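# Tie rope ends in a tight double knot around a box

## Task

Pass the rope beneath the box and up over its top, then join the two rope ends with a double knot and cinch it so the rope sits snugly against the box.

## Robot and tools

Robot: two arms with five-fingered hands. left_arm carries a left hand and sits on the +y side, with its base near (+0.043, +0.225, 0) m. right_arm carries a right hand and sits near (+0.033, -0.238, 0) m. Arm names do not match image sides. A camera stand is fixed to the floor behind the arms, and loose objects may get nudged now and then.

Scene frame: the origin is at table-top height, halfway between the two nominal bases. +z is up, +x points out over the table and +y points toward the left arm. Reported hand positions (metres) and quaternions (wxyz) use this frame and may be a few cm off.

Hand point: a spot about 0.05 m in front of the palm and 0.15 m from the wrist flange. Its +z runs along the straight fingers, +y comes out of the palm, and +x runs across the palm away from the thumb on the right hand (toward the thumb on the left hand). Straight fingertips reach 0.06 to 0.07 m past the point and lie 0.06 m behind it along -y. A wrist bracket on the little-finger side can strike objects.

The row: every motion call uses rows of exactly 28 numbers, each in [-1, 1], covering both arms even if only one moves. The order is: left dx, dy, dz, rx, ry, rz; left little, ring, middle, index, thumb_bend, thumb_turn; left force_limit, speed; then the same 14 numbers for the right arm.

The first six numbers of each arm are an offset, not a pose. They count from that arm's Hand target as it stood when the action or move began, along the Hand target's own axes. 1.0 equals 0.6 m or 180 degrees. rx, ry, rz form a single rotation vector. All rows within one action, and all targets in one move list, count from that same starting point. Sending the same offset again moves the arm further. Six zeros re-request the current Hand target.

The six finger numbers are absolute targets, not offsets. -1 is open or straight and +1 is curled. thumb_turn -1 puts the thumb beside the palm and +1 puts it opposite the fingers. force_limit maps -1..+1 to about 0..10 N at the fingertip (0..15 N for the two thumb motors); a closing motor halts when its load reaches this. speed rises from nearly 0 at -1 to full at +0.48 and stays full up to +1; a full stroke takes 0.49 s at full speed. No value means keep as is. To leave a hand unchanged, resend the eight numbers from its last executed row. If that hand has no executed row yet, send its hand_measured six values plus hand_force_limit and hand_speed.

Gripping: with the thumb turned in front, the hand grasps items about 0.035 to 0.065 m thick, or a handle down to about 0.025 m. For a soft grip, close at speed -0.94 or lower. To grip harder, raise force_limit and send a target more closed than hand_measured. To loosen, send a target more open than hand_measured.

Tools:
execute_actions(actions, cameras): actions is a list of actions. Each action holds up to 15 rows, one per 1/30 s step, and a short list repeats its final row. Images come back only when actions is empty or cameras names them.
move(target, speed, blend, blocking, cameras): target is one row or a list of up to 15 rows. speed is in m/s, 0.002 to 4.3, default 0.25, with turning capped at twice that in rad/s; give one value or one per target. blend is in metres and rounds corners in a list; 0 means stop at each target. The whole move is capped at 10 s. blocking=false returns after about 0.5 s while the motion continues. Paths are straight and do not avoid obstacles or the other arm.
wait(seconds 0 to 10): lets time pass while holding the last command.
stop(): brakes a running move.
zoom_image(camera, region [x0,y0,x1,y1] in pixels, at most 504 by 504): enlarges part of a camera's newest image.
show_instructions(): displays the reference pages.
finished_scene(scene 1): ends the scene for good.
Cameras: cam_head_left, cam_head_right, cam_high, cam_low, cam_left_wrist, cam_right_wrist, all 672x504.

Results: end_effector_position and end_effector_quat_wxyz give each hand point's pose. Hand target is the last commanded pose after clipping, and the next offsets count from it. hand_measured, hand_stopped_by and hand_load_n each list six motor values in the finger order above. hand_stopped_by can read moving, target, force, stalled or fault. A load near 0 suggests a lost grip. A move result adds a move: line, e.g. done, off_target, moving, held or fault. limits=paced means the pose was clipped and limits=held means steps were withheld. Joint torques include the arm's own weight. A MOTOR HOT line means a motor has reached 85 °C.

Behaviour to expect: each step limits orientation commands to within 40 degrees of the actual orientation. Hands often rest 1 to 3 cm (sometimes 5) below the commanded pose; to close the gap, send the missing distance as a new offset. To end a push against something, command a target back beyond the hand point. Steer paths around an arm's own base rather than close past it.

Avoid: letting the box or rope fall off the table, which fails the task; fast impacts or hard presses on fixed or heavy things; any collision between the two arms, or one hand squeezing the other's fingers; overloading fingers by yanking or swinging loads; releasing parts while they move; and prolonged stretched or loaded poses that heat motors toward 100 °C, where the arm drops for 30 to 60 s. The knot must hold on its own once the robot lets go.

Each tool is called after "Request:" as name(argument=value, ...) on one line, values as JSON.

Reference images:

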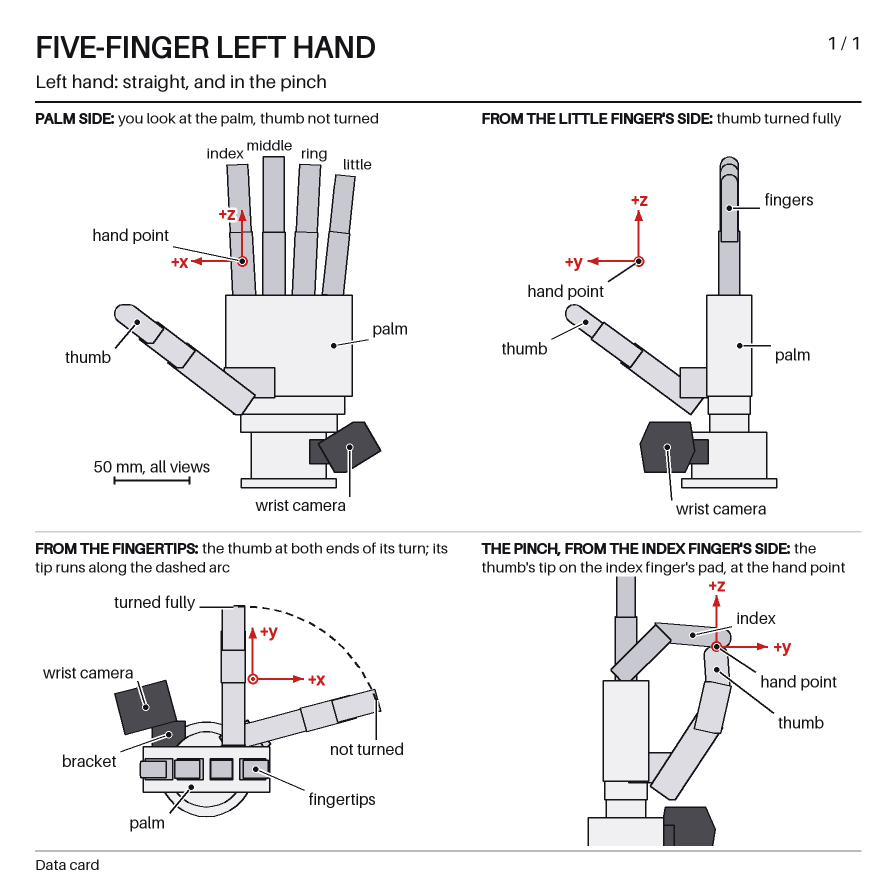

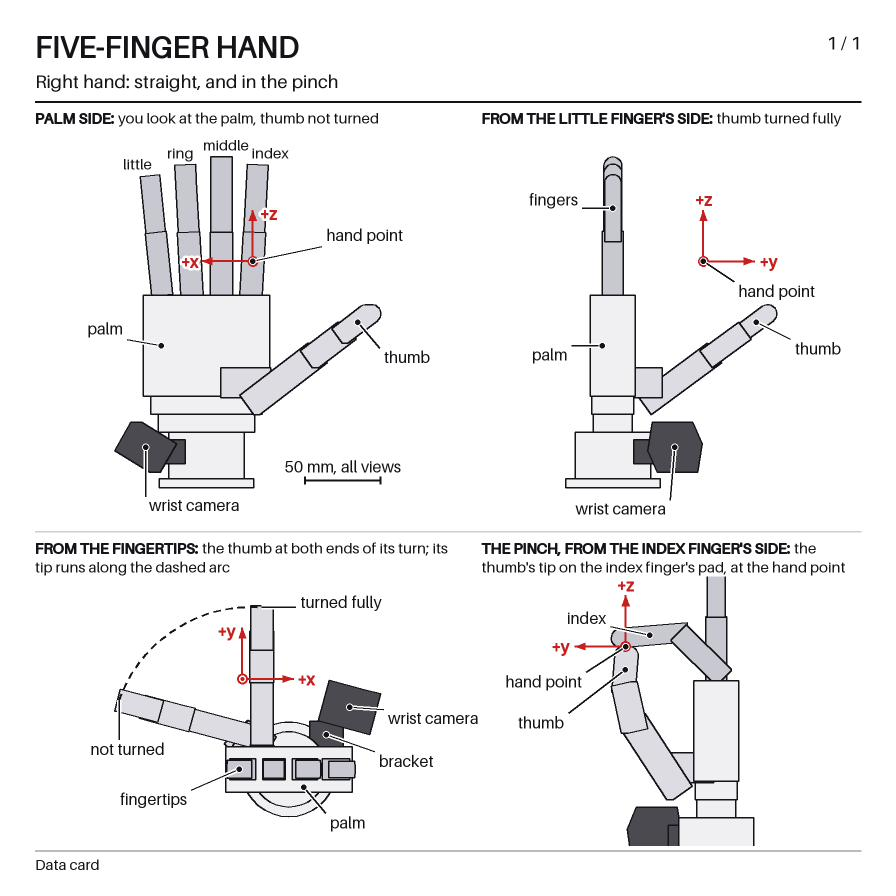

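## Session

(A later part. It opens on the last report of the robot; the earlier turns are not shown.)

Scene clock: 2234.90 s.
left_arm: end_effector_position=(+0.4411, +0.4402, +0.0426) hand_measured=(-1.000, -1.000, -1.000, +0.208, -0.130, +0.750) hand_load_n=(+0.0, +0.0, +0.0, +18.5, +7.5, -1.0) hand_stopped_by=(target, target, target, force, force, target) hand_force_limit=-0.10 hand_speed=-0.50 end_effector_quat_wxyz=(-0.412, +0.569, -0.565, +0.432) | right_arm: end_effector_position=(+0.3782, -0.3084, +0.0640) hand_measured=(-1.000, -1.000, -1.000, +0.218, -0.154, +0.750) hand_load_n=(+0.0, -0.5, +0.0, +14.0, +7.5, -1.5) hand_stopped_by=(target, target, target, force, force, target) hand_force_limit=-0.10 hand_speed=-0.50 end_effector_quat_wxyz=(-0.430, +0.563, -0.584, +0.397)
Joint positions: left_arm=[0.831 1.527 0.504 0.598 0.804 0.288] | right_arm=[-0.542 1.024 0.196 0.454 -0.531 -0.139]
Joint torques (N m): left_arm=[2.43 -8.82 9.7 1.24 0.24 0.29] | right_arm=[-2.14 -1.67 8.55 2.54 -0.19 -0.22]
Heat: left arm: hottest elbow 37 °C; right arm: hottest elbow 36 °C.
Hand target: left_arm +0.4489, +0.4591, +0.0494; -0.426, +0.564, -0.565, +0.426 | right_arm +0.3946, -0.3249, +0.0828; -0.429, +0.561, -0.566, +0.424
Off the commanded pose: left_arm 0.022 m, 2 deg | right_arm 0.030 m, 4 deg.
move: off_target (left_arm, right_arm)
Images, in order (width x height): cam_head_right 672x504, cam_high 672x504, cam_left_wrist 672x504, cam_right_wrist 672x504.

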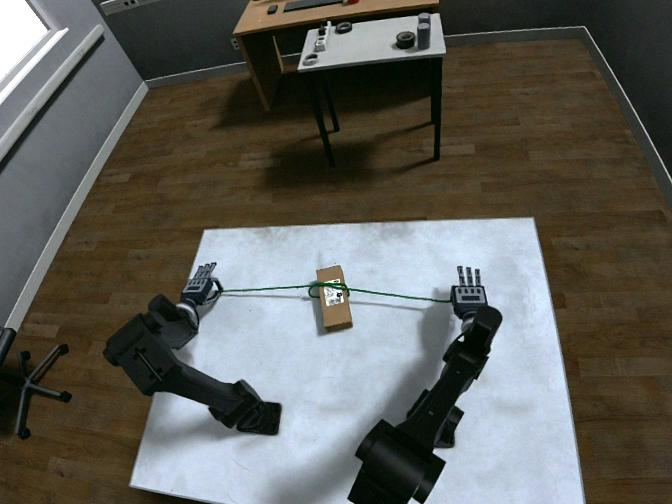

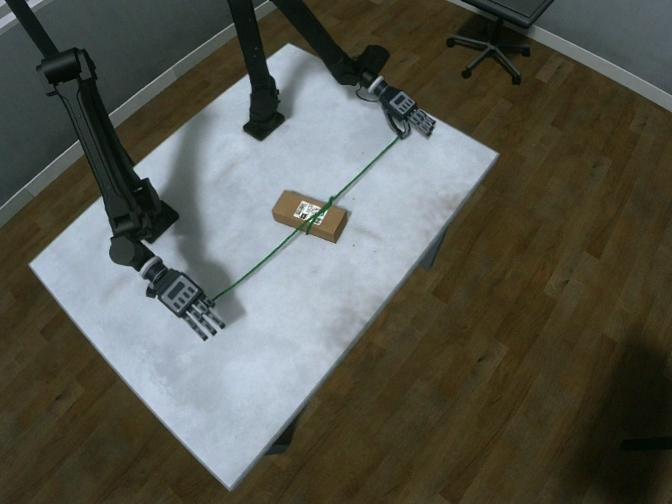

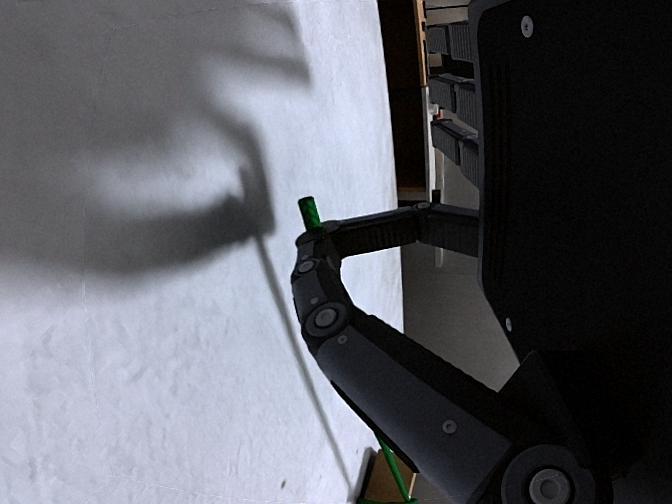

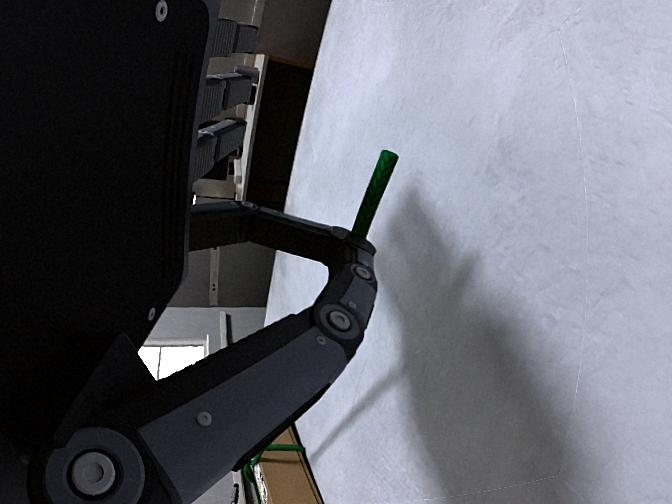

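Request:
move(target=[[-0.01,-0.1602,-0.0459,0,0,0,-1,-1,-1,0.41,0.0,0.75,-0.1,-0.5,0.01,-0.1602,-0.0459,0,0,0,-1,-1,-1,0.41,0.0,0.75,-0.1,-0.5]], speed=0.05, cameras=["cam_high","cam_head_right","cam_low"])

Request:
zoom_image(camera="cam_high", region=[240, 160, 380, 270])

Request:
zoom_image(camera="cam_low", region=[230, 160, 450, 270])

Scene clock: 2260.33 s.
left_arm: end_effector_position=(+0.4398, +0.4431, +0.1231) hand_measured=(-1.000, -1.000, -1.000, +0.208, -0.130, +0.750) hand_load_n=(+0.0, +0.0, +0.0, +18.5, +7.0, -0.5) hand_stopped_by=(target, target, target, force, force, target) hand_force_limit=-0.10 hand_speed=-0.50 end_effector_quat_wxyz=(-0.397, +0.580, -0.564, +0.433) | right_arm: end_effector_position=(+0.3847, -0.3183, +0.1555) hand_measured=(-1.000, -1.000, -1.000, +0.218, -0.154, +0.750) hand_load_n=(-0.5, +0.0, +0.0, +13.5, +7.5, -1.5) hand_stopped_by=(target, target, target, force, force, target) hand_force_limit=-0.10 hand_speed=-0.50 end_effector_quat_wxyz=(-0.431, +0.563, -0.582, +0.399)
Joint positions: left_arm=[0.84 1.293 0.609 0.217 0.814 0.294] | right_arm=[-0.567 0.772 0.382 0.017 -0.555 -0.148]
Joint torques (N m): left_arm=[2.61 -9.76 13.09 1.32 0.25 0.3] | right_arm=[-2.2 -1.67 10.85 1.22 -0.21 -0.23]
Heat: left arm: hottest elbow 38 °C; right arm: hottest elbow 37 °C.
Hand target: left_arm +0.4488, +0.4650, +0.1493; -0.426, +0.564, -0.565, +0.426 | right_arm +0.3943, -0.3318, +0.1827; -0.429, +0.561, -0.566, +0.424
Off the commanded pose: left_arm 0.035 m, 4 deg | right_arm 0.032 m, 3 deg.
move: off_target (left_arm, right_arm)
Images, in order (width x height): cam_head_right 672x504, cam_high 672x504, cam_low 672x504.

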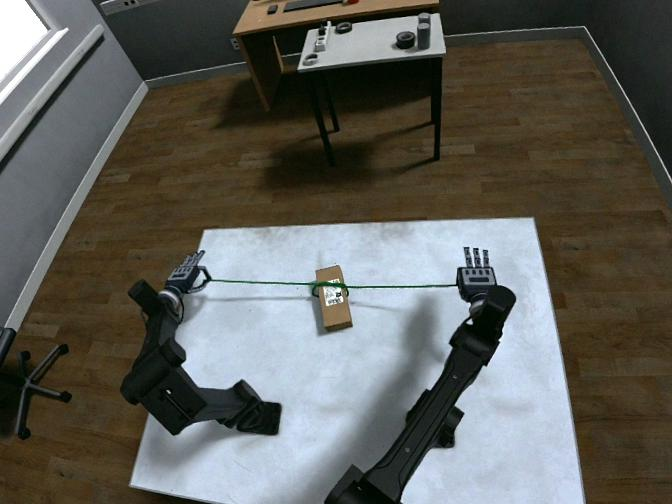

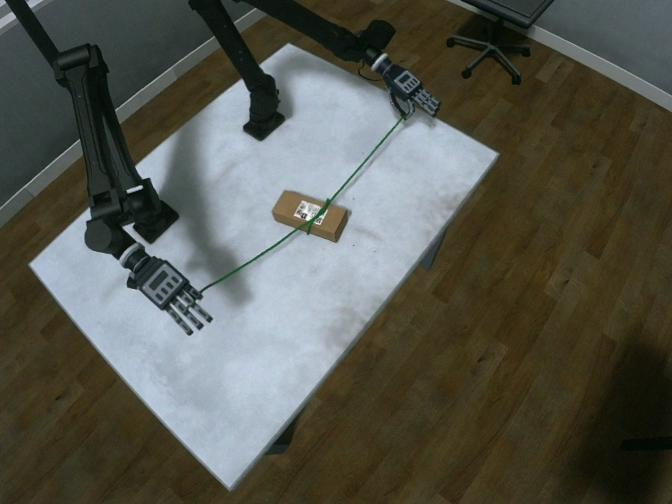

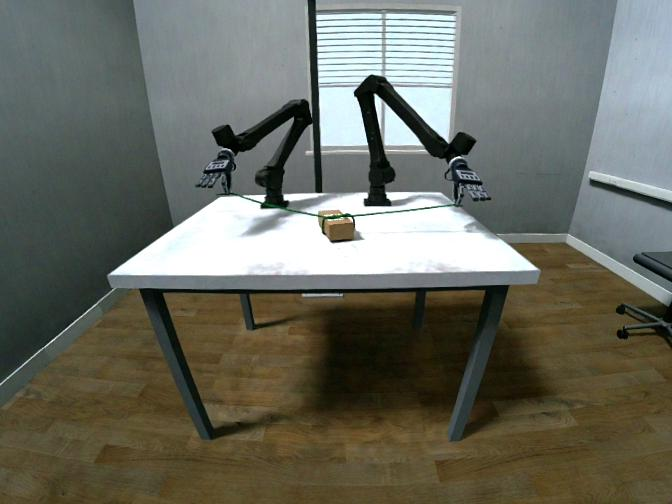

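Scaled by 3.600 from the camera's 672x504 image, which has a finer 960x720 frame.

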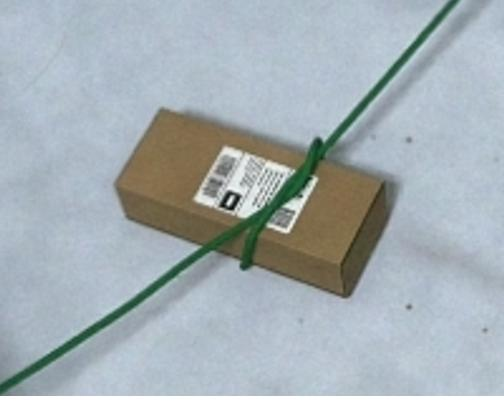

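Scaled by 2.291 from the camera's 672x504 image, which has a finer 960x720 frame.

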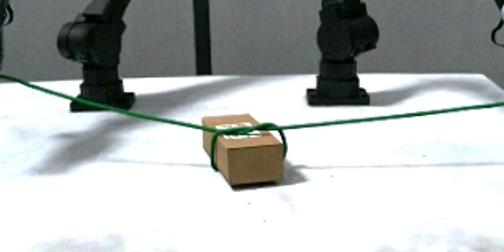

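Request:
zoom_image(camera="cam_high", region=[265, 185, 355, 250])

Request:
zoom_image(camera="cam_head_right", region=[290, 245, 380, 345])

Request:
zoom_image(camera="cam_low", region=[290, 190, 390, 260])

Scaled by 5.600 from the camera's 672x504 image, which has a finer 960x720 frame.

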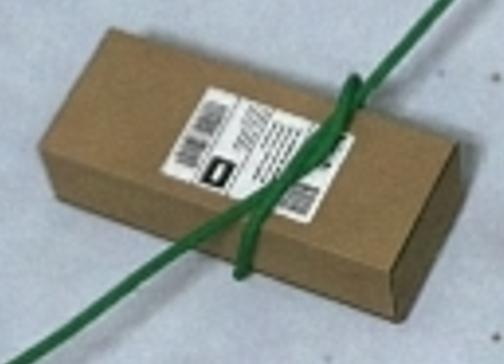

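Scaled by 5.040 from the camera's 672x504 image, which has a finer 960x720 frame.

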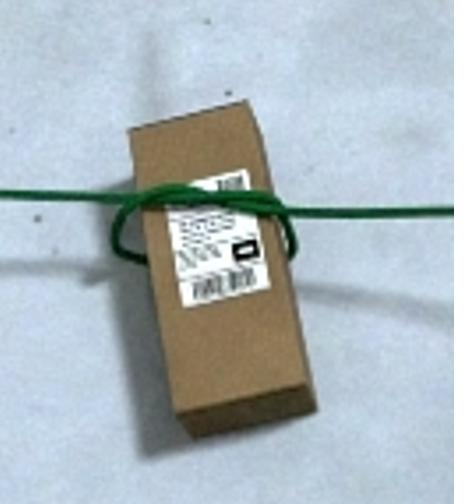

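Scaled by 5.040 from the camera's 672x504 image, which has a finer 960x720 frame.

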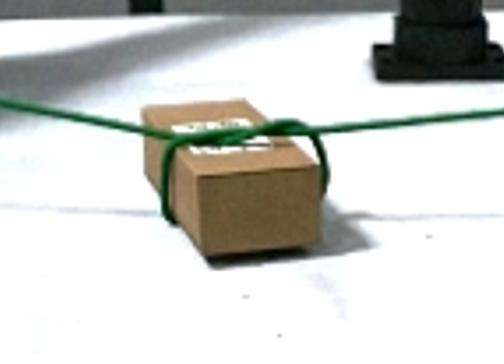

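Request:
move(target=[[-0.0417,0,0,0,0,0,-1,-1,-1,0.41,0.0,0.75,-0.1,-0.5,0.0417,0.0,0.0,0,0,0,-1,-1,-1,0.41,0.0,0.75,-0.1,-0.5]], speed=0.04, cameras=["cam_high","cam_head_right","cam_low","cam_left_wrist","cam_right_wrist"])

Request:
zoom_image(camera="cam_head_right", region=[290, 245, 380, 345])

Scene clock: 2377.70 s.
left_arm: end_effector_position=(+0.4388, +0.4596, +0.1274) hand_measured=(-1.000, -1.000, -1.000, +0.208, -0.130, +0.750) hand_load_n=(+0.0, +0.0, +0.0, +18.5, +7.5, -0.5) hand_stopped_by=(target, target, target, force, force, target) hand_force_limit=-0.10 hand_speed=-0.50 end_effector_quat_wxyz=(-0.395, +0.577, -0.564, +0.439) | right_arm: end_effector_position=(+0.3822, -0.3360, +0.1556) hand_measured=(-1.000, -1.000, -1.000, +0.218, -0.154, +0.750) hand_load_n=(-0.5, +0.0, +0.0, +14.0, +8.0, -1.0) hand_stopped_by=(target, target, target, force, force, target) hand_force_limit=-0.10 hand_speed=-0.50 end_effector_quat_wxyz=(-0.437, +0.561, -0.583, +0.392)
Joint positions: left_arm=[0.878 1.322 0.648 0.192 0.86 0.313] | right_arm=[-0.649 0.818 0.404 0.017 -0.643 -0.174]
Joint torques (N m): left_arm=[3.08 -8.59 14.12 1.39 0.04 0.37] | right_arm=[-2.73 -1.2 11.04 1.77 -0.08 -0.29]
Heat: left arm: hottest elbow 44 °C; right arm: hottest elbow 44 °C.
Hand target: left_arm +0.4489, +0.4900, +0.1495; -0.426, +0.564, -0.565, +0.426 | right_arm +0.3942, -0.3568, +0.1823; -0.429, +0.561, -0.567, +0.424
Off the commanded pose: left_arm 0.039 m, 4 deg | right_arm 0.036 m, 4 deg.
move: off_target (left_arm, right_arm)
Images, in order (width x height): cam_head_right 672x504, cam_high 672x504, cam_low 672x504, cam_left_wrist 672x504, cam_right_wrist 672x504.

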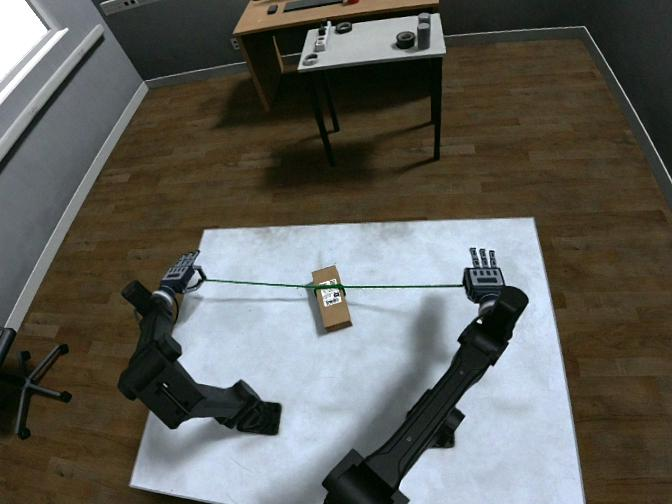

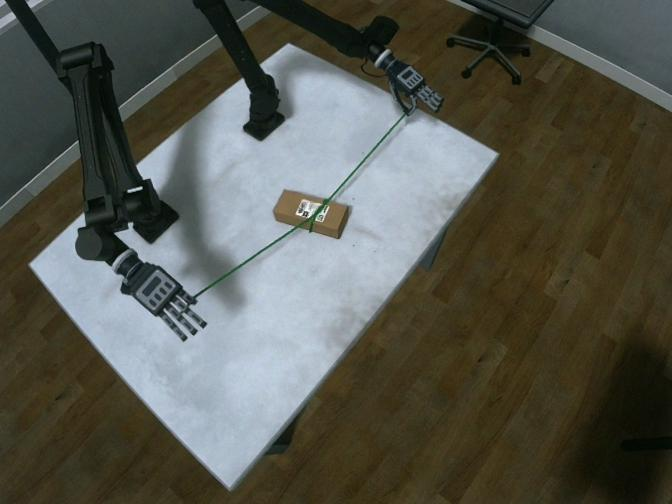

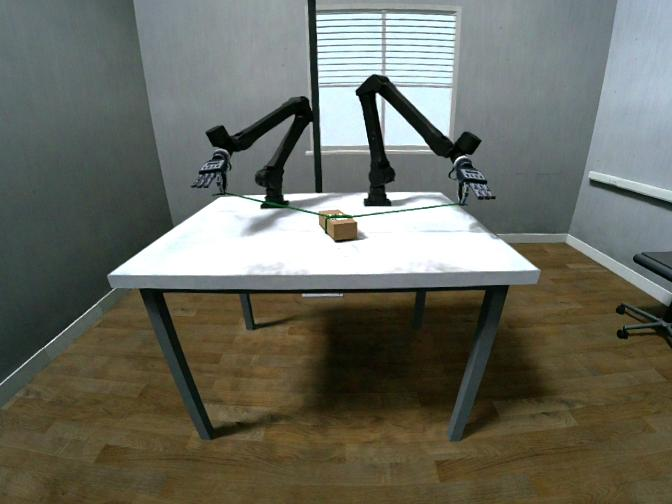

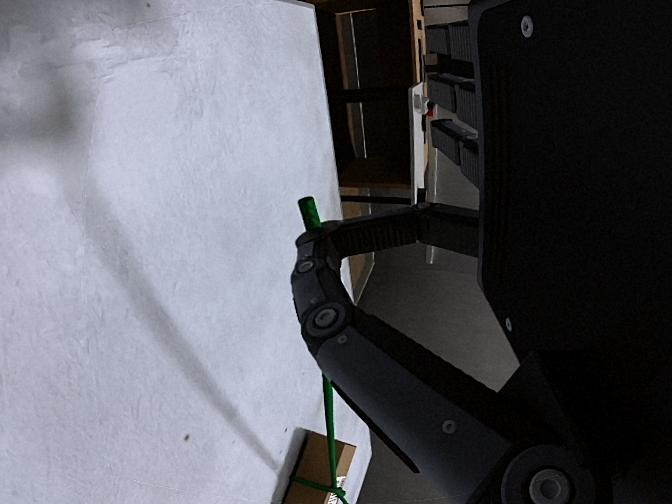

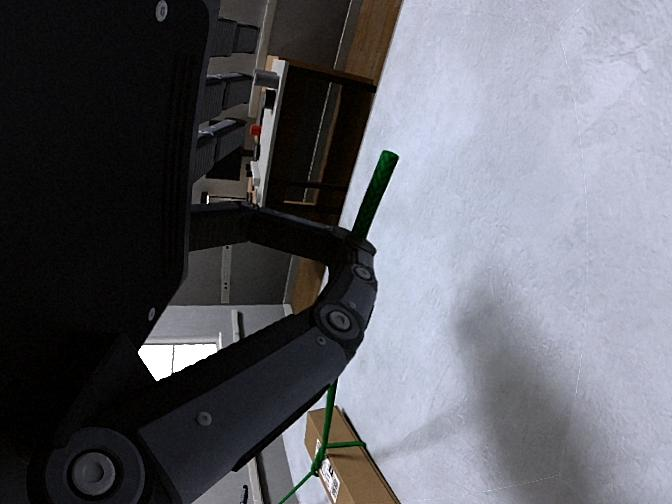

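Scaled by 5.040 from the camera's 672x504 image, which has a finer 960x720 frame.

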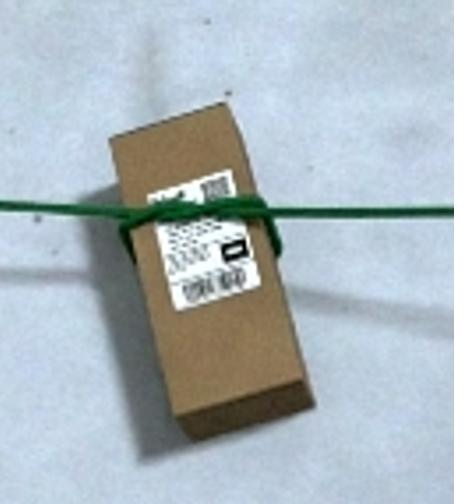

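Request:
move(target=[[0.1167,-0.156,-0.0604,0,0,0,-1,-1,-1,0.41,0.0,0.75,-0.1,-0.5,-0.0617,0.2064,0.0175,0,0,0,-1,-1,-1,0.41,0.0,0.75,-0.1,-0.5]], speed=0.15, cameras=["cam_high","cam_head_right","cam_low"])

Request:
zoom_image(camera="cam_head_right", region=[270, 235, 400, 345])

Scene clock: 2514.10 s.
left_arm: end_effector_position=(+0.4276, +0.4157, +0.2202) hand_measured=(-1.000, -1.000, -1.000, +0.208, -0.130, +0.750) hand_load_n=(+0.0, +0.0, +0.0, +18.0, +7.0, -1.0) hand_stopped_by=(target, target, target, force, force, target) hand_force_limit=-0.10 hand_speed=-0.50 end_effector_quat_wxyz=(-0.410, +0.580, -0.563, +0.423) | right_arm: end_effector_position=(+0.3684, -0.3226, +0.0602) hand_measured=(-1.000, -1.000, -1.000, +0.218, -0.154, +0.750) hand_load_n=(+0.0, +0.0, +0.0, +13.5, +8.0, -1.5) hand_stopped_by=(target, target, target, force, force, target) hand_force_limit=-0.10 hand_speed=-0.50 end_effector_quat_wxyz=(-0.425, +0.559, -0.572, +0.423)
Joint positions: left_arm=[0.799 1.022 0.698 -0.11 0.752 0.277] | right_arm=[-0.607 1.039 0.158 0.542 -0.569 -0.175]
Joint torques (N m): left_arm=[0.26 -6.95 15.16 1.25 0.16 0.07] | right_arm=[0.62 -1.38 5.27 2.56 -0.02 0]
Heat: left arm: hottest elbow 46 °C; right arm: hottest elbow 44 °C.
Hand target: left_arm +0.4396, +0.4200, +0.2494; -0.426, +0.564, -0.565, +0.426 | right_arm +0.3708, -0.3185, +0.0609; -0.429, +0.561, -0.566, +0.424
Off the commanded pose: left_arm 0.032 m, 3 deg | right_arm 0.005 m, 1 deg.
move: off_target (left_arm)
Images, in order (width x height): cam_head_right 672x504, cam_high 672x504, cam_low 672x504.

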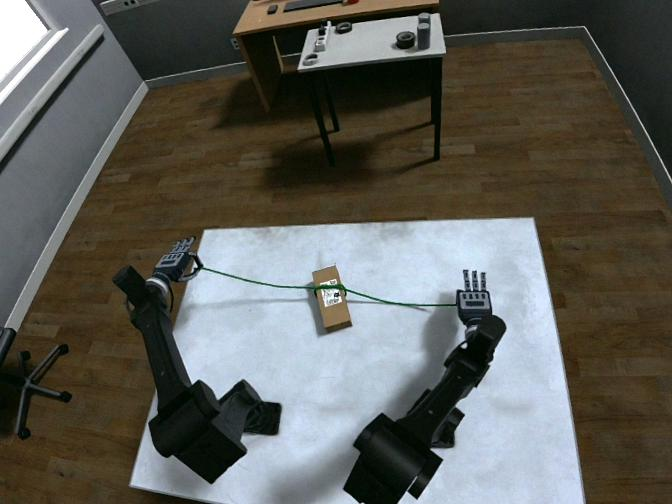

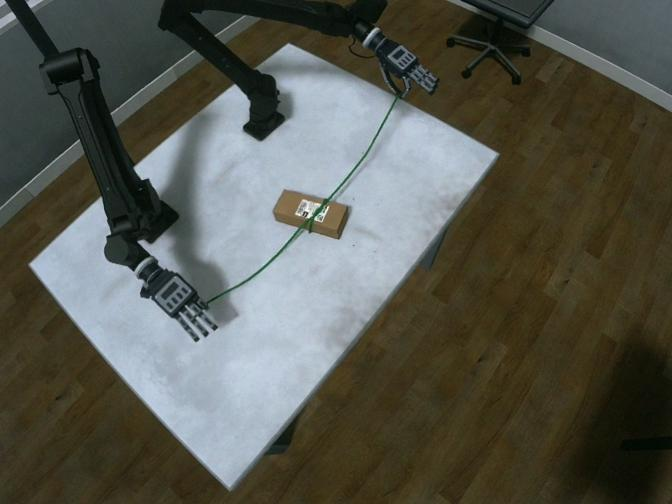

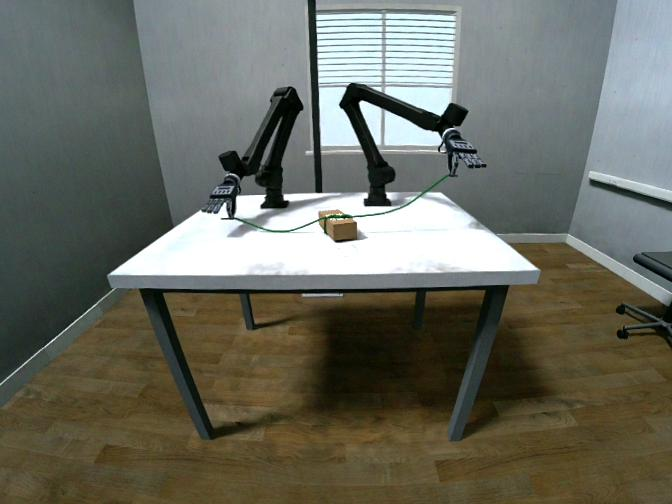

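Scaled by 3.877 from the camera's 672x504 image, which has a finer 960x720 frame.

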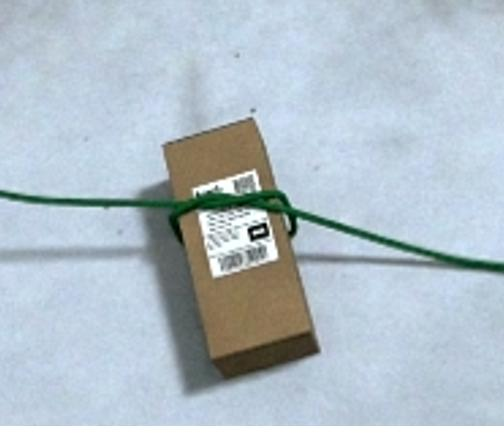

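Request:
move(target=[[0.525,-0.3105,-0.0103,0,0.1068,0.0307,-1,-1,-1,0.41,0.0,0.75,-0.1,-0.5,0.0358,0.044,-0.0325,0,0.1602,0.046,-1,-1,-1,0.41,0.0,0.75,-0.1,-0.5]], speed=0.2, cameras=["cam_high","cam_head_right","cam_low"])

Scene clock: 2616.20 s.
left_arm: end_effector_position=(+0.4795, +0.1117, +0.3993) hand_measured=(-1.000, -1.000, -1.000, +0.208, -0.130, +0.750) hand_load_n=(+0.0, +0.0, +0.0, +18.5, +7.0, -1.0) hand_stopped_by=(target, target, target, force, force, target) hand_force_limit=-0.10 hand_speed=-0.50 end_effector_quat_wxyz=(+0.338, -0.467, +0.662, -0.479) | right_arm: end_effector_position=(+0.3408, -0.3437, +0.0351) hand_measured=(-1.000, -1.000, -1.000, +0.218, -0.154, +0.750) hand_load_n=(+0.0, +0.0, +0.0, +13.5, +8.0, -1.5) hand_stopped_by=(target, target, target, force, force, target) hand_force_limit=-0.10 hand_speed=-0.50 end_effector_quat_wxyz=(+0.291, -0.403, +0.698, -0.516)
Joint positions: left_arm=[-0.098 0.918 1.098 -0.507 0.232 0.077] | right_arm=[-0.306 0.932 0.022 0.6 0.218 0.059]
Joint torques (N m): left_arm=[0.21 -4.95 16.46 1.44 -0.05 0.07] | right_arm=[0.62 -0.67 5.22 2.76 0.27 0.13]
Heat: left arm: hottest elbow 45 °C; right arm: hottest elbow 38 °C.
Hand target: left_arm +0.4846, +0.1047, +0.4300; +0.346, -0.457, +0.654, -0.493 | right_arm +0.3447, -0.3398, +0.0405; +0.304, -0.396, +0.694, -0.519
Off the commanded pose: left_arm 0.032 m, 2 deg | right_arm 0.008 m, 2 deg.
move: off_target (left_arm)
Images, in order (width x height): cam_head_right 672x504, cam_high 672x504, cam_low 672x504.

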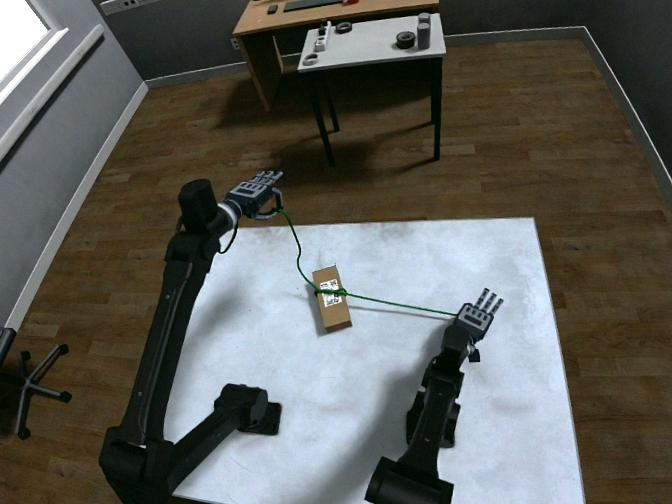

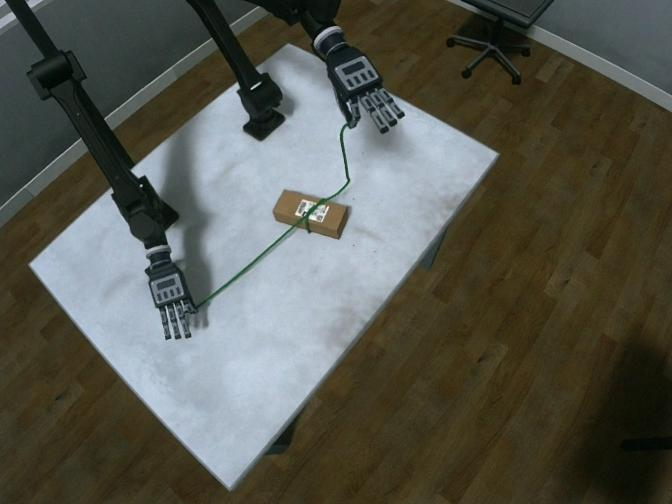

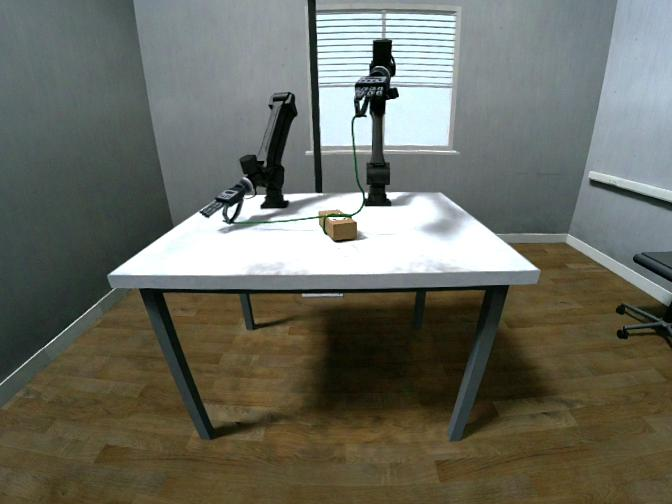

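Request:
move(target=[[0.1937,-0.0132,0.2272,0,0.1335,0.0383,-1,-1,-1,0.41,0.0,0.75,-0.1,-0.5,0,0,0,0,0,0,-1,-1,-1,0.41,0.0,0.75,-0.1,-0.5],[0.356,0.2687,0.4526,0,0.2136,0.0613,-1,-1,-1,0.41,0.0,0.75,-0.1,-0.5,0,0,0,0,0,0,-1,-1,-1,0.41,0.0,0.75,-0.1,-0.5]], speed=0.2, blend=[0.02,0], cameras=["cam_high","cam_head_right","cam_low","cam_left_wrist"])

Scene clock: 2627.17 s.
left_arm: end_effector_position=(+0.6093, -0.1601, +0.1843) hand_measured=(-1.000, -1.000, -1.000, +0.208, -0.130, +0.750) hand_load_n=(-0.5, +0.0, +0.0, +18.5, +7.0, -1.0) hand_stopped_by=(target, target, target, force, force, target) hand_force_limit=-0.10 hand_speed=-0.50 end_effector_quat_wxyz=(+0.144, -0.224, +0.777, -0.570) | right_arm: end_effector_position=(+0.3408, -0.3438, +0.0351) hand_measured=(-1.000, -1.000, -1.000, +0.218, -0.154, +0.750) hand_load_n=(+0.0, +0.0, +0.0, +13.5, +8.0, -1.5) hand_stopped_by=(target, target, target, force, force, target) hand_force_limit=-0.10 hand_speed=-0.50 end_effector_quat_wxyz=(+0.291, -0.403, +0.698, -0.516)
Joint positions: left_arm=[-0.415 1.72 1.268 0.07 0.593 0.188] | right_arm=[-0.306 0.932 0.022 0.6 0.218 0.06]
Joint torques (N m): left_arm=[0.5 -16.91 12.07 2.29 0.26 0.26] | right_arm=[0.62 -0.73 5.22 2.78 0.27 0.11]
Heat: left arm: hottest elbow 47 °C; right arm: hottest elbow 37 °C.
Hand target: left_arm +0.6152, -0.1699, +0.2001; +0.156, -0.206, +0.772, -0.581 | right_arm +0.3447, -0.3398, +0.0405; +0.304, -0.396, +0.694, -0.519
Off the commanded pose: left_arm 0.020 m, 3 deg | right_arm 0.008 m, 2 deg.
move: off_target (left_arm)
Images, in order (width x height): cam_head_right 672x504, cam_high 672x504, cam_low 672x504, cam_left_wrist 672x504.

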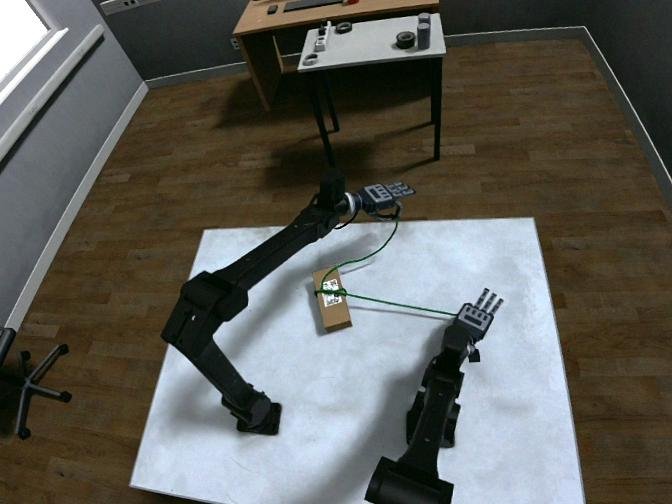

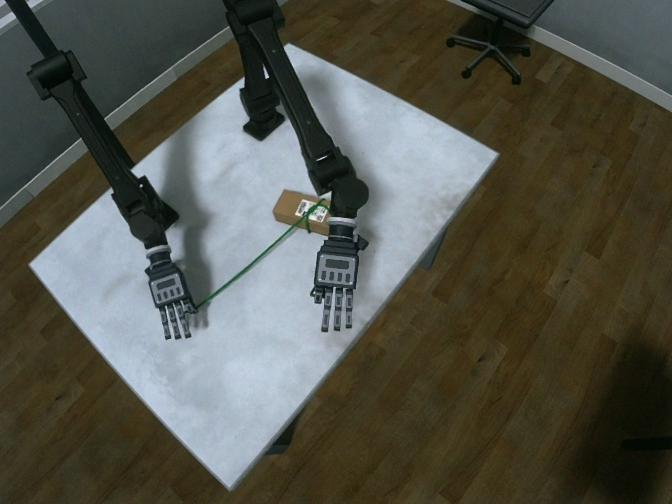

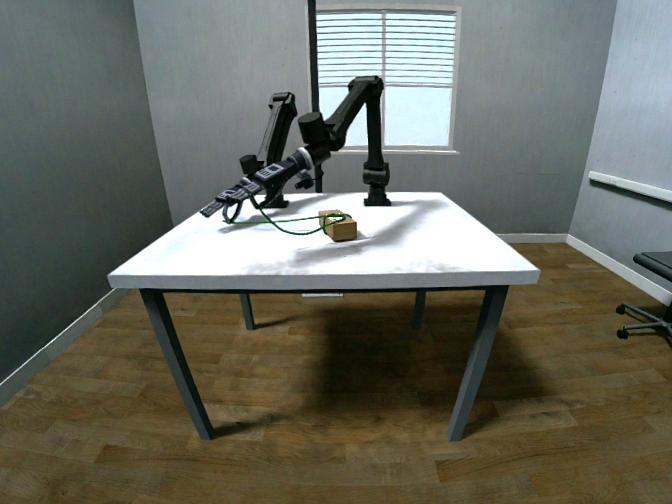

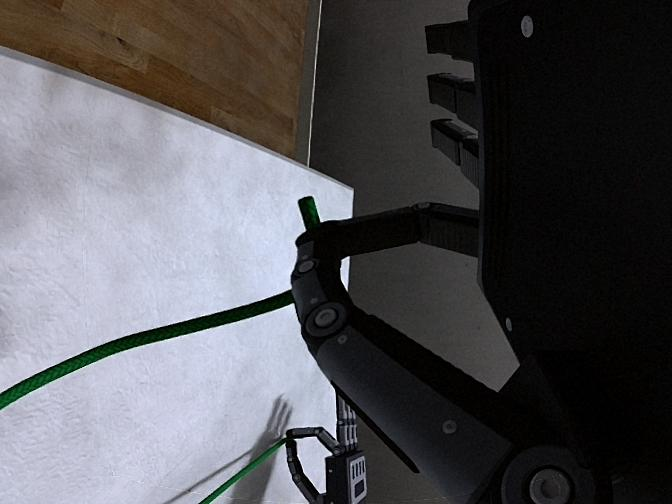

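Request:
move(target=[[0.2128,0.1518,0.1662,0,0,0,-1,-1,-1,0.41,0.0,0.75,-0.1,-0.5,0,0,0,0,0,0,-1,-1,-1,0.41,0.0,0.75,-0.1,-0.5]], speed=0.12, cameras=["cam_high","cam_head_right","cam_low","cam_left_wrist","cam_right_wrist"])

Scene clock: 2635.30 s.
left_arm: end_effector_position=(+0.5421, -0.2888, +0.0873) hand_measured=(-1.000, -1.000, -1.000, +0.208, -0.130, +0.750) hand_load_n=(+0.0, +0.0, +0.0, +18.5, +7.0, -1.0) hand_stopped_by=(target, target, target, force, force, target) hand_force_limit=-0.10 hand_speed=-0.50 end_effector_quat_wxyz=(+0.158, -0.206, +0.774, -0.577) | right_arm: end_effector_position=(+0.3408, -0.3438, +0.0351) hand_measured=(-1.000, -1.000, -1.000, +0.218, -0.154, +0.750) hand_load_n=(+0.0, -0.5, +0.0, +13.5, +8.0, -1.5) hand_stopped_by=(target, target, target, force, force, target) hand_force_limit=-0.10 hand_speed=-0.50 end_effector_quat_wxyz=(+0.291, -0.403, +0.698, -0.516)
Joint positions: left_arm=[-0.676 1.881 1.176 0.397 0.351 0.117] | right_arm=[-0.306 0.932 0.022 0.6 0.218 0.06]
Joint torques (N m): left_arm=[0.62 -17.03 8.83 2.41 -0.02 0.07] | right_arm=[0.62 -0.62 5.2 2.78 0.27 0.12]
Heat: left arm: hottest elbow 46 °C; right arm: hottest elbow 37 °C.
Hand target: left_arm +0.5403, -0.2948, +0.0850; +0.156, -0.206, +0.772, -0.581 | right_arm +0.3447, -0.3398, +0.0405; +0.304, -0.396, +0.694, -0.519
Off the commanded pose: left_arm 0.007 m, 1 deg | right_arm 0.008 m, 2 deg.
move: done
Images, in order (width x height): cam_head_right 672x504, cam_high 672x504, cam_low 672x504, cam_left_wrist 672x504, cam_right_wrist 672x504.

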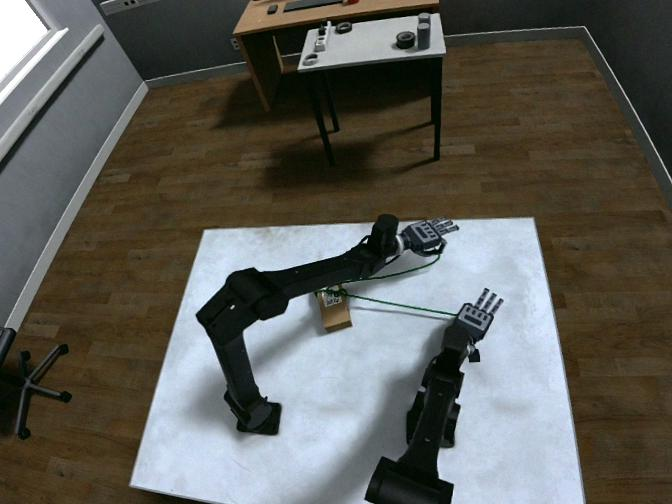

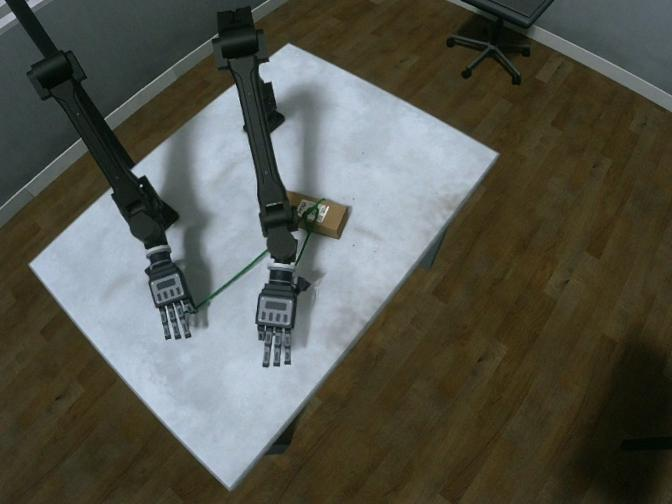

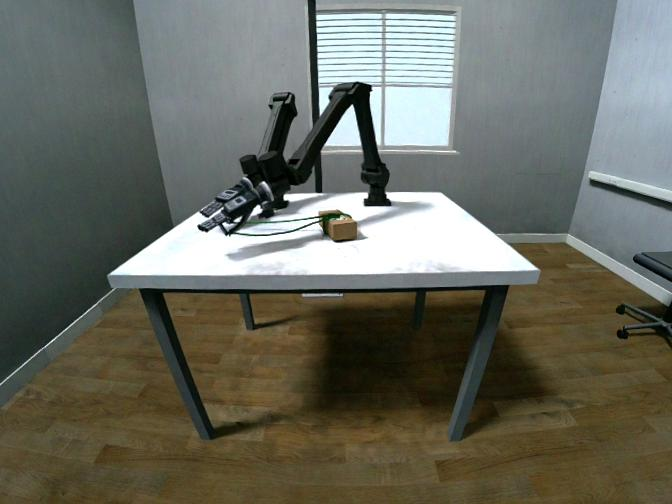

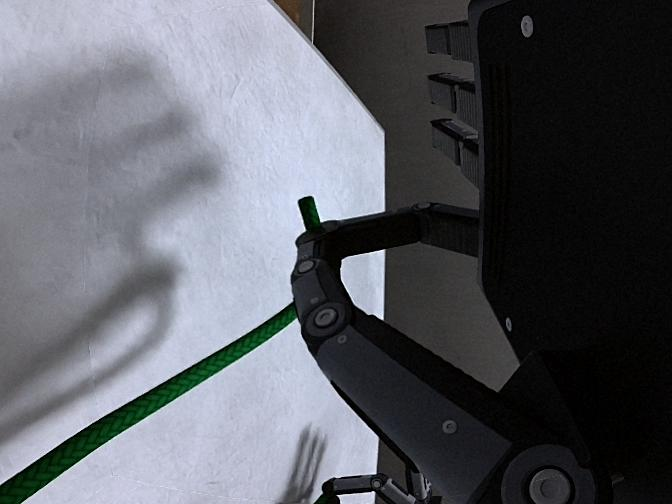

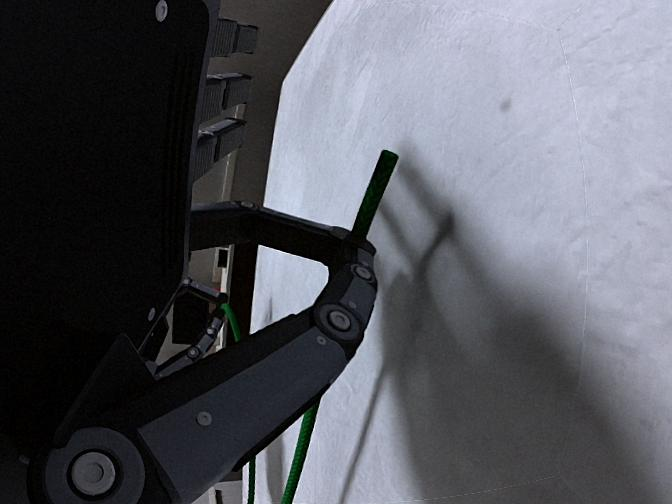

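Request:
move(target=[[0.0083,0.0761,0.0369,0,0,0,-1,-1,-1,0.41,0.0,0.75,-0.1,-0.5,0,0,0,0,0,0,-1,-1,-1,0.41,0.0,0.75,-0.1,-0.5],[0.0083,0.0771,0.0369,0,0,0,-1,-1,-1,-0.15,-0.17,0.75,0,-0.3,0,0,0,0,0,0,-1,-1,-1,0.41,0.0,0.75,-0.1,-0.5]], speed=0.08, cameras=["cam_high","cam_left_wrist","cam_right_wrist"])

Scene clock: 2642.43 s.
left_arm: end_effector_position=(+0.5459, -0.2968, +0.0382) hand_measured=(-1.000, -1.000, -1.000, -0.150, -0.170, +0.750) hand_load_n=(+0.0, +0.0, +0.0, +0.0, +0.0, +0.0) hand_stopped_by=(target, target, target, target, target, target) hand_force_limit=0.00 hand_speed=-0.30 end_effector_quat_wxyz=(+0.160, -0.208, +0.773, -0.577) | right_arm: end_effector_position=(+0.3408, -0.3438, +0.0351) hand_measured=(-1.000, -1.000, -1.000, +0.218, -0.154, +0.750) hand_load_n=(+0.0, +0.0, +0.0, +13.5, +8.0, -1.5) hand_stopped_by=(target, target, target, force, force, target) hand_force_limit=-0.10 hand_speed=-0.50 end_effector_quat_wxyz=(+0.291, -0.403, +0.698, -0.516)
Joint positions: left_arm=[-0.684 1.986 1.176 0.506 0.339 0.112] | right_arm=[-0.306 0.932 0.022 0.6 0.218 0.06]
Joint torques (N m): left_arm=[0.26 -17.61 7.99 2.37 -0.02 0.07] | right_arm=[0.67 -0.67 5.22 2.78 0.27 0.11]
Heat: left arm: hottest elbow 46 °C; right arm: hottest elbow 37 °C.
Hand target: left_arm +0.5402, -0.3047, +0.0342; +0.156, -0.206, +0.772, -0.581 | right_arm +0.3447, -0.3398, +0.0405; +0.304, -0.396, +0.694, -0.519
Off the commanded pose: left_arm 0.010 m, 1 deg | right_arm 0.008 m, 2 deg.
move: done
Images, in order (width x height): cam_high 672x504, cam_left_wrist 672x504, cam_right_wrist 672x504.

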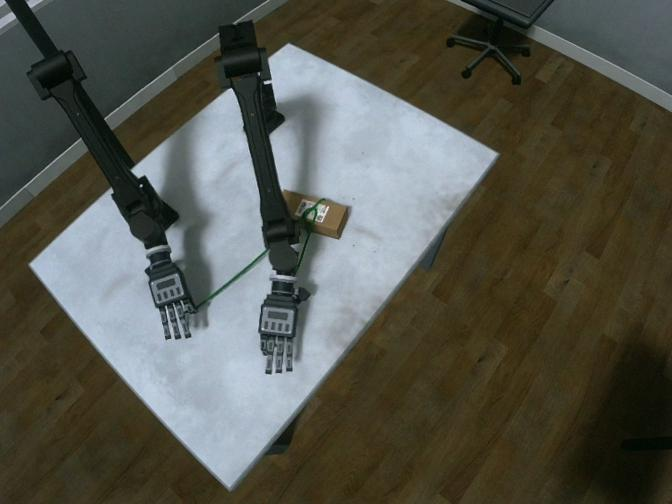

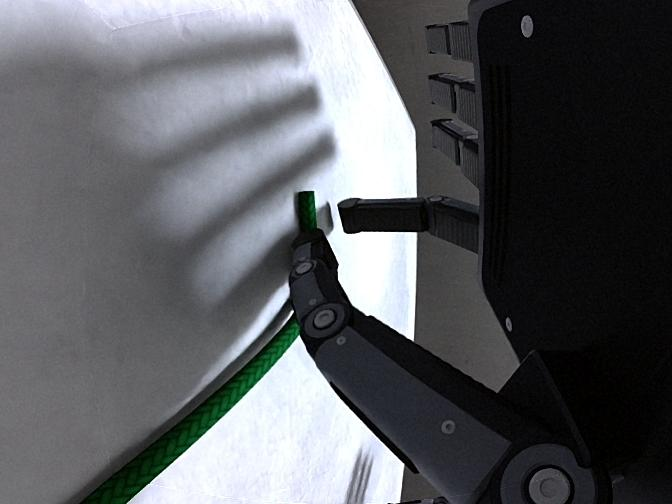

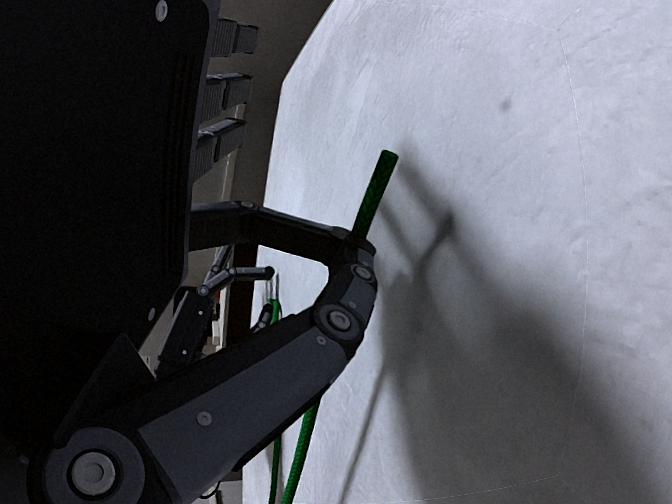

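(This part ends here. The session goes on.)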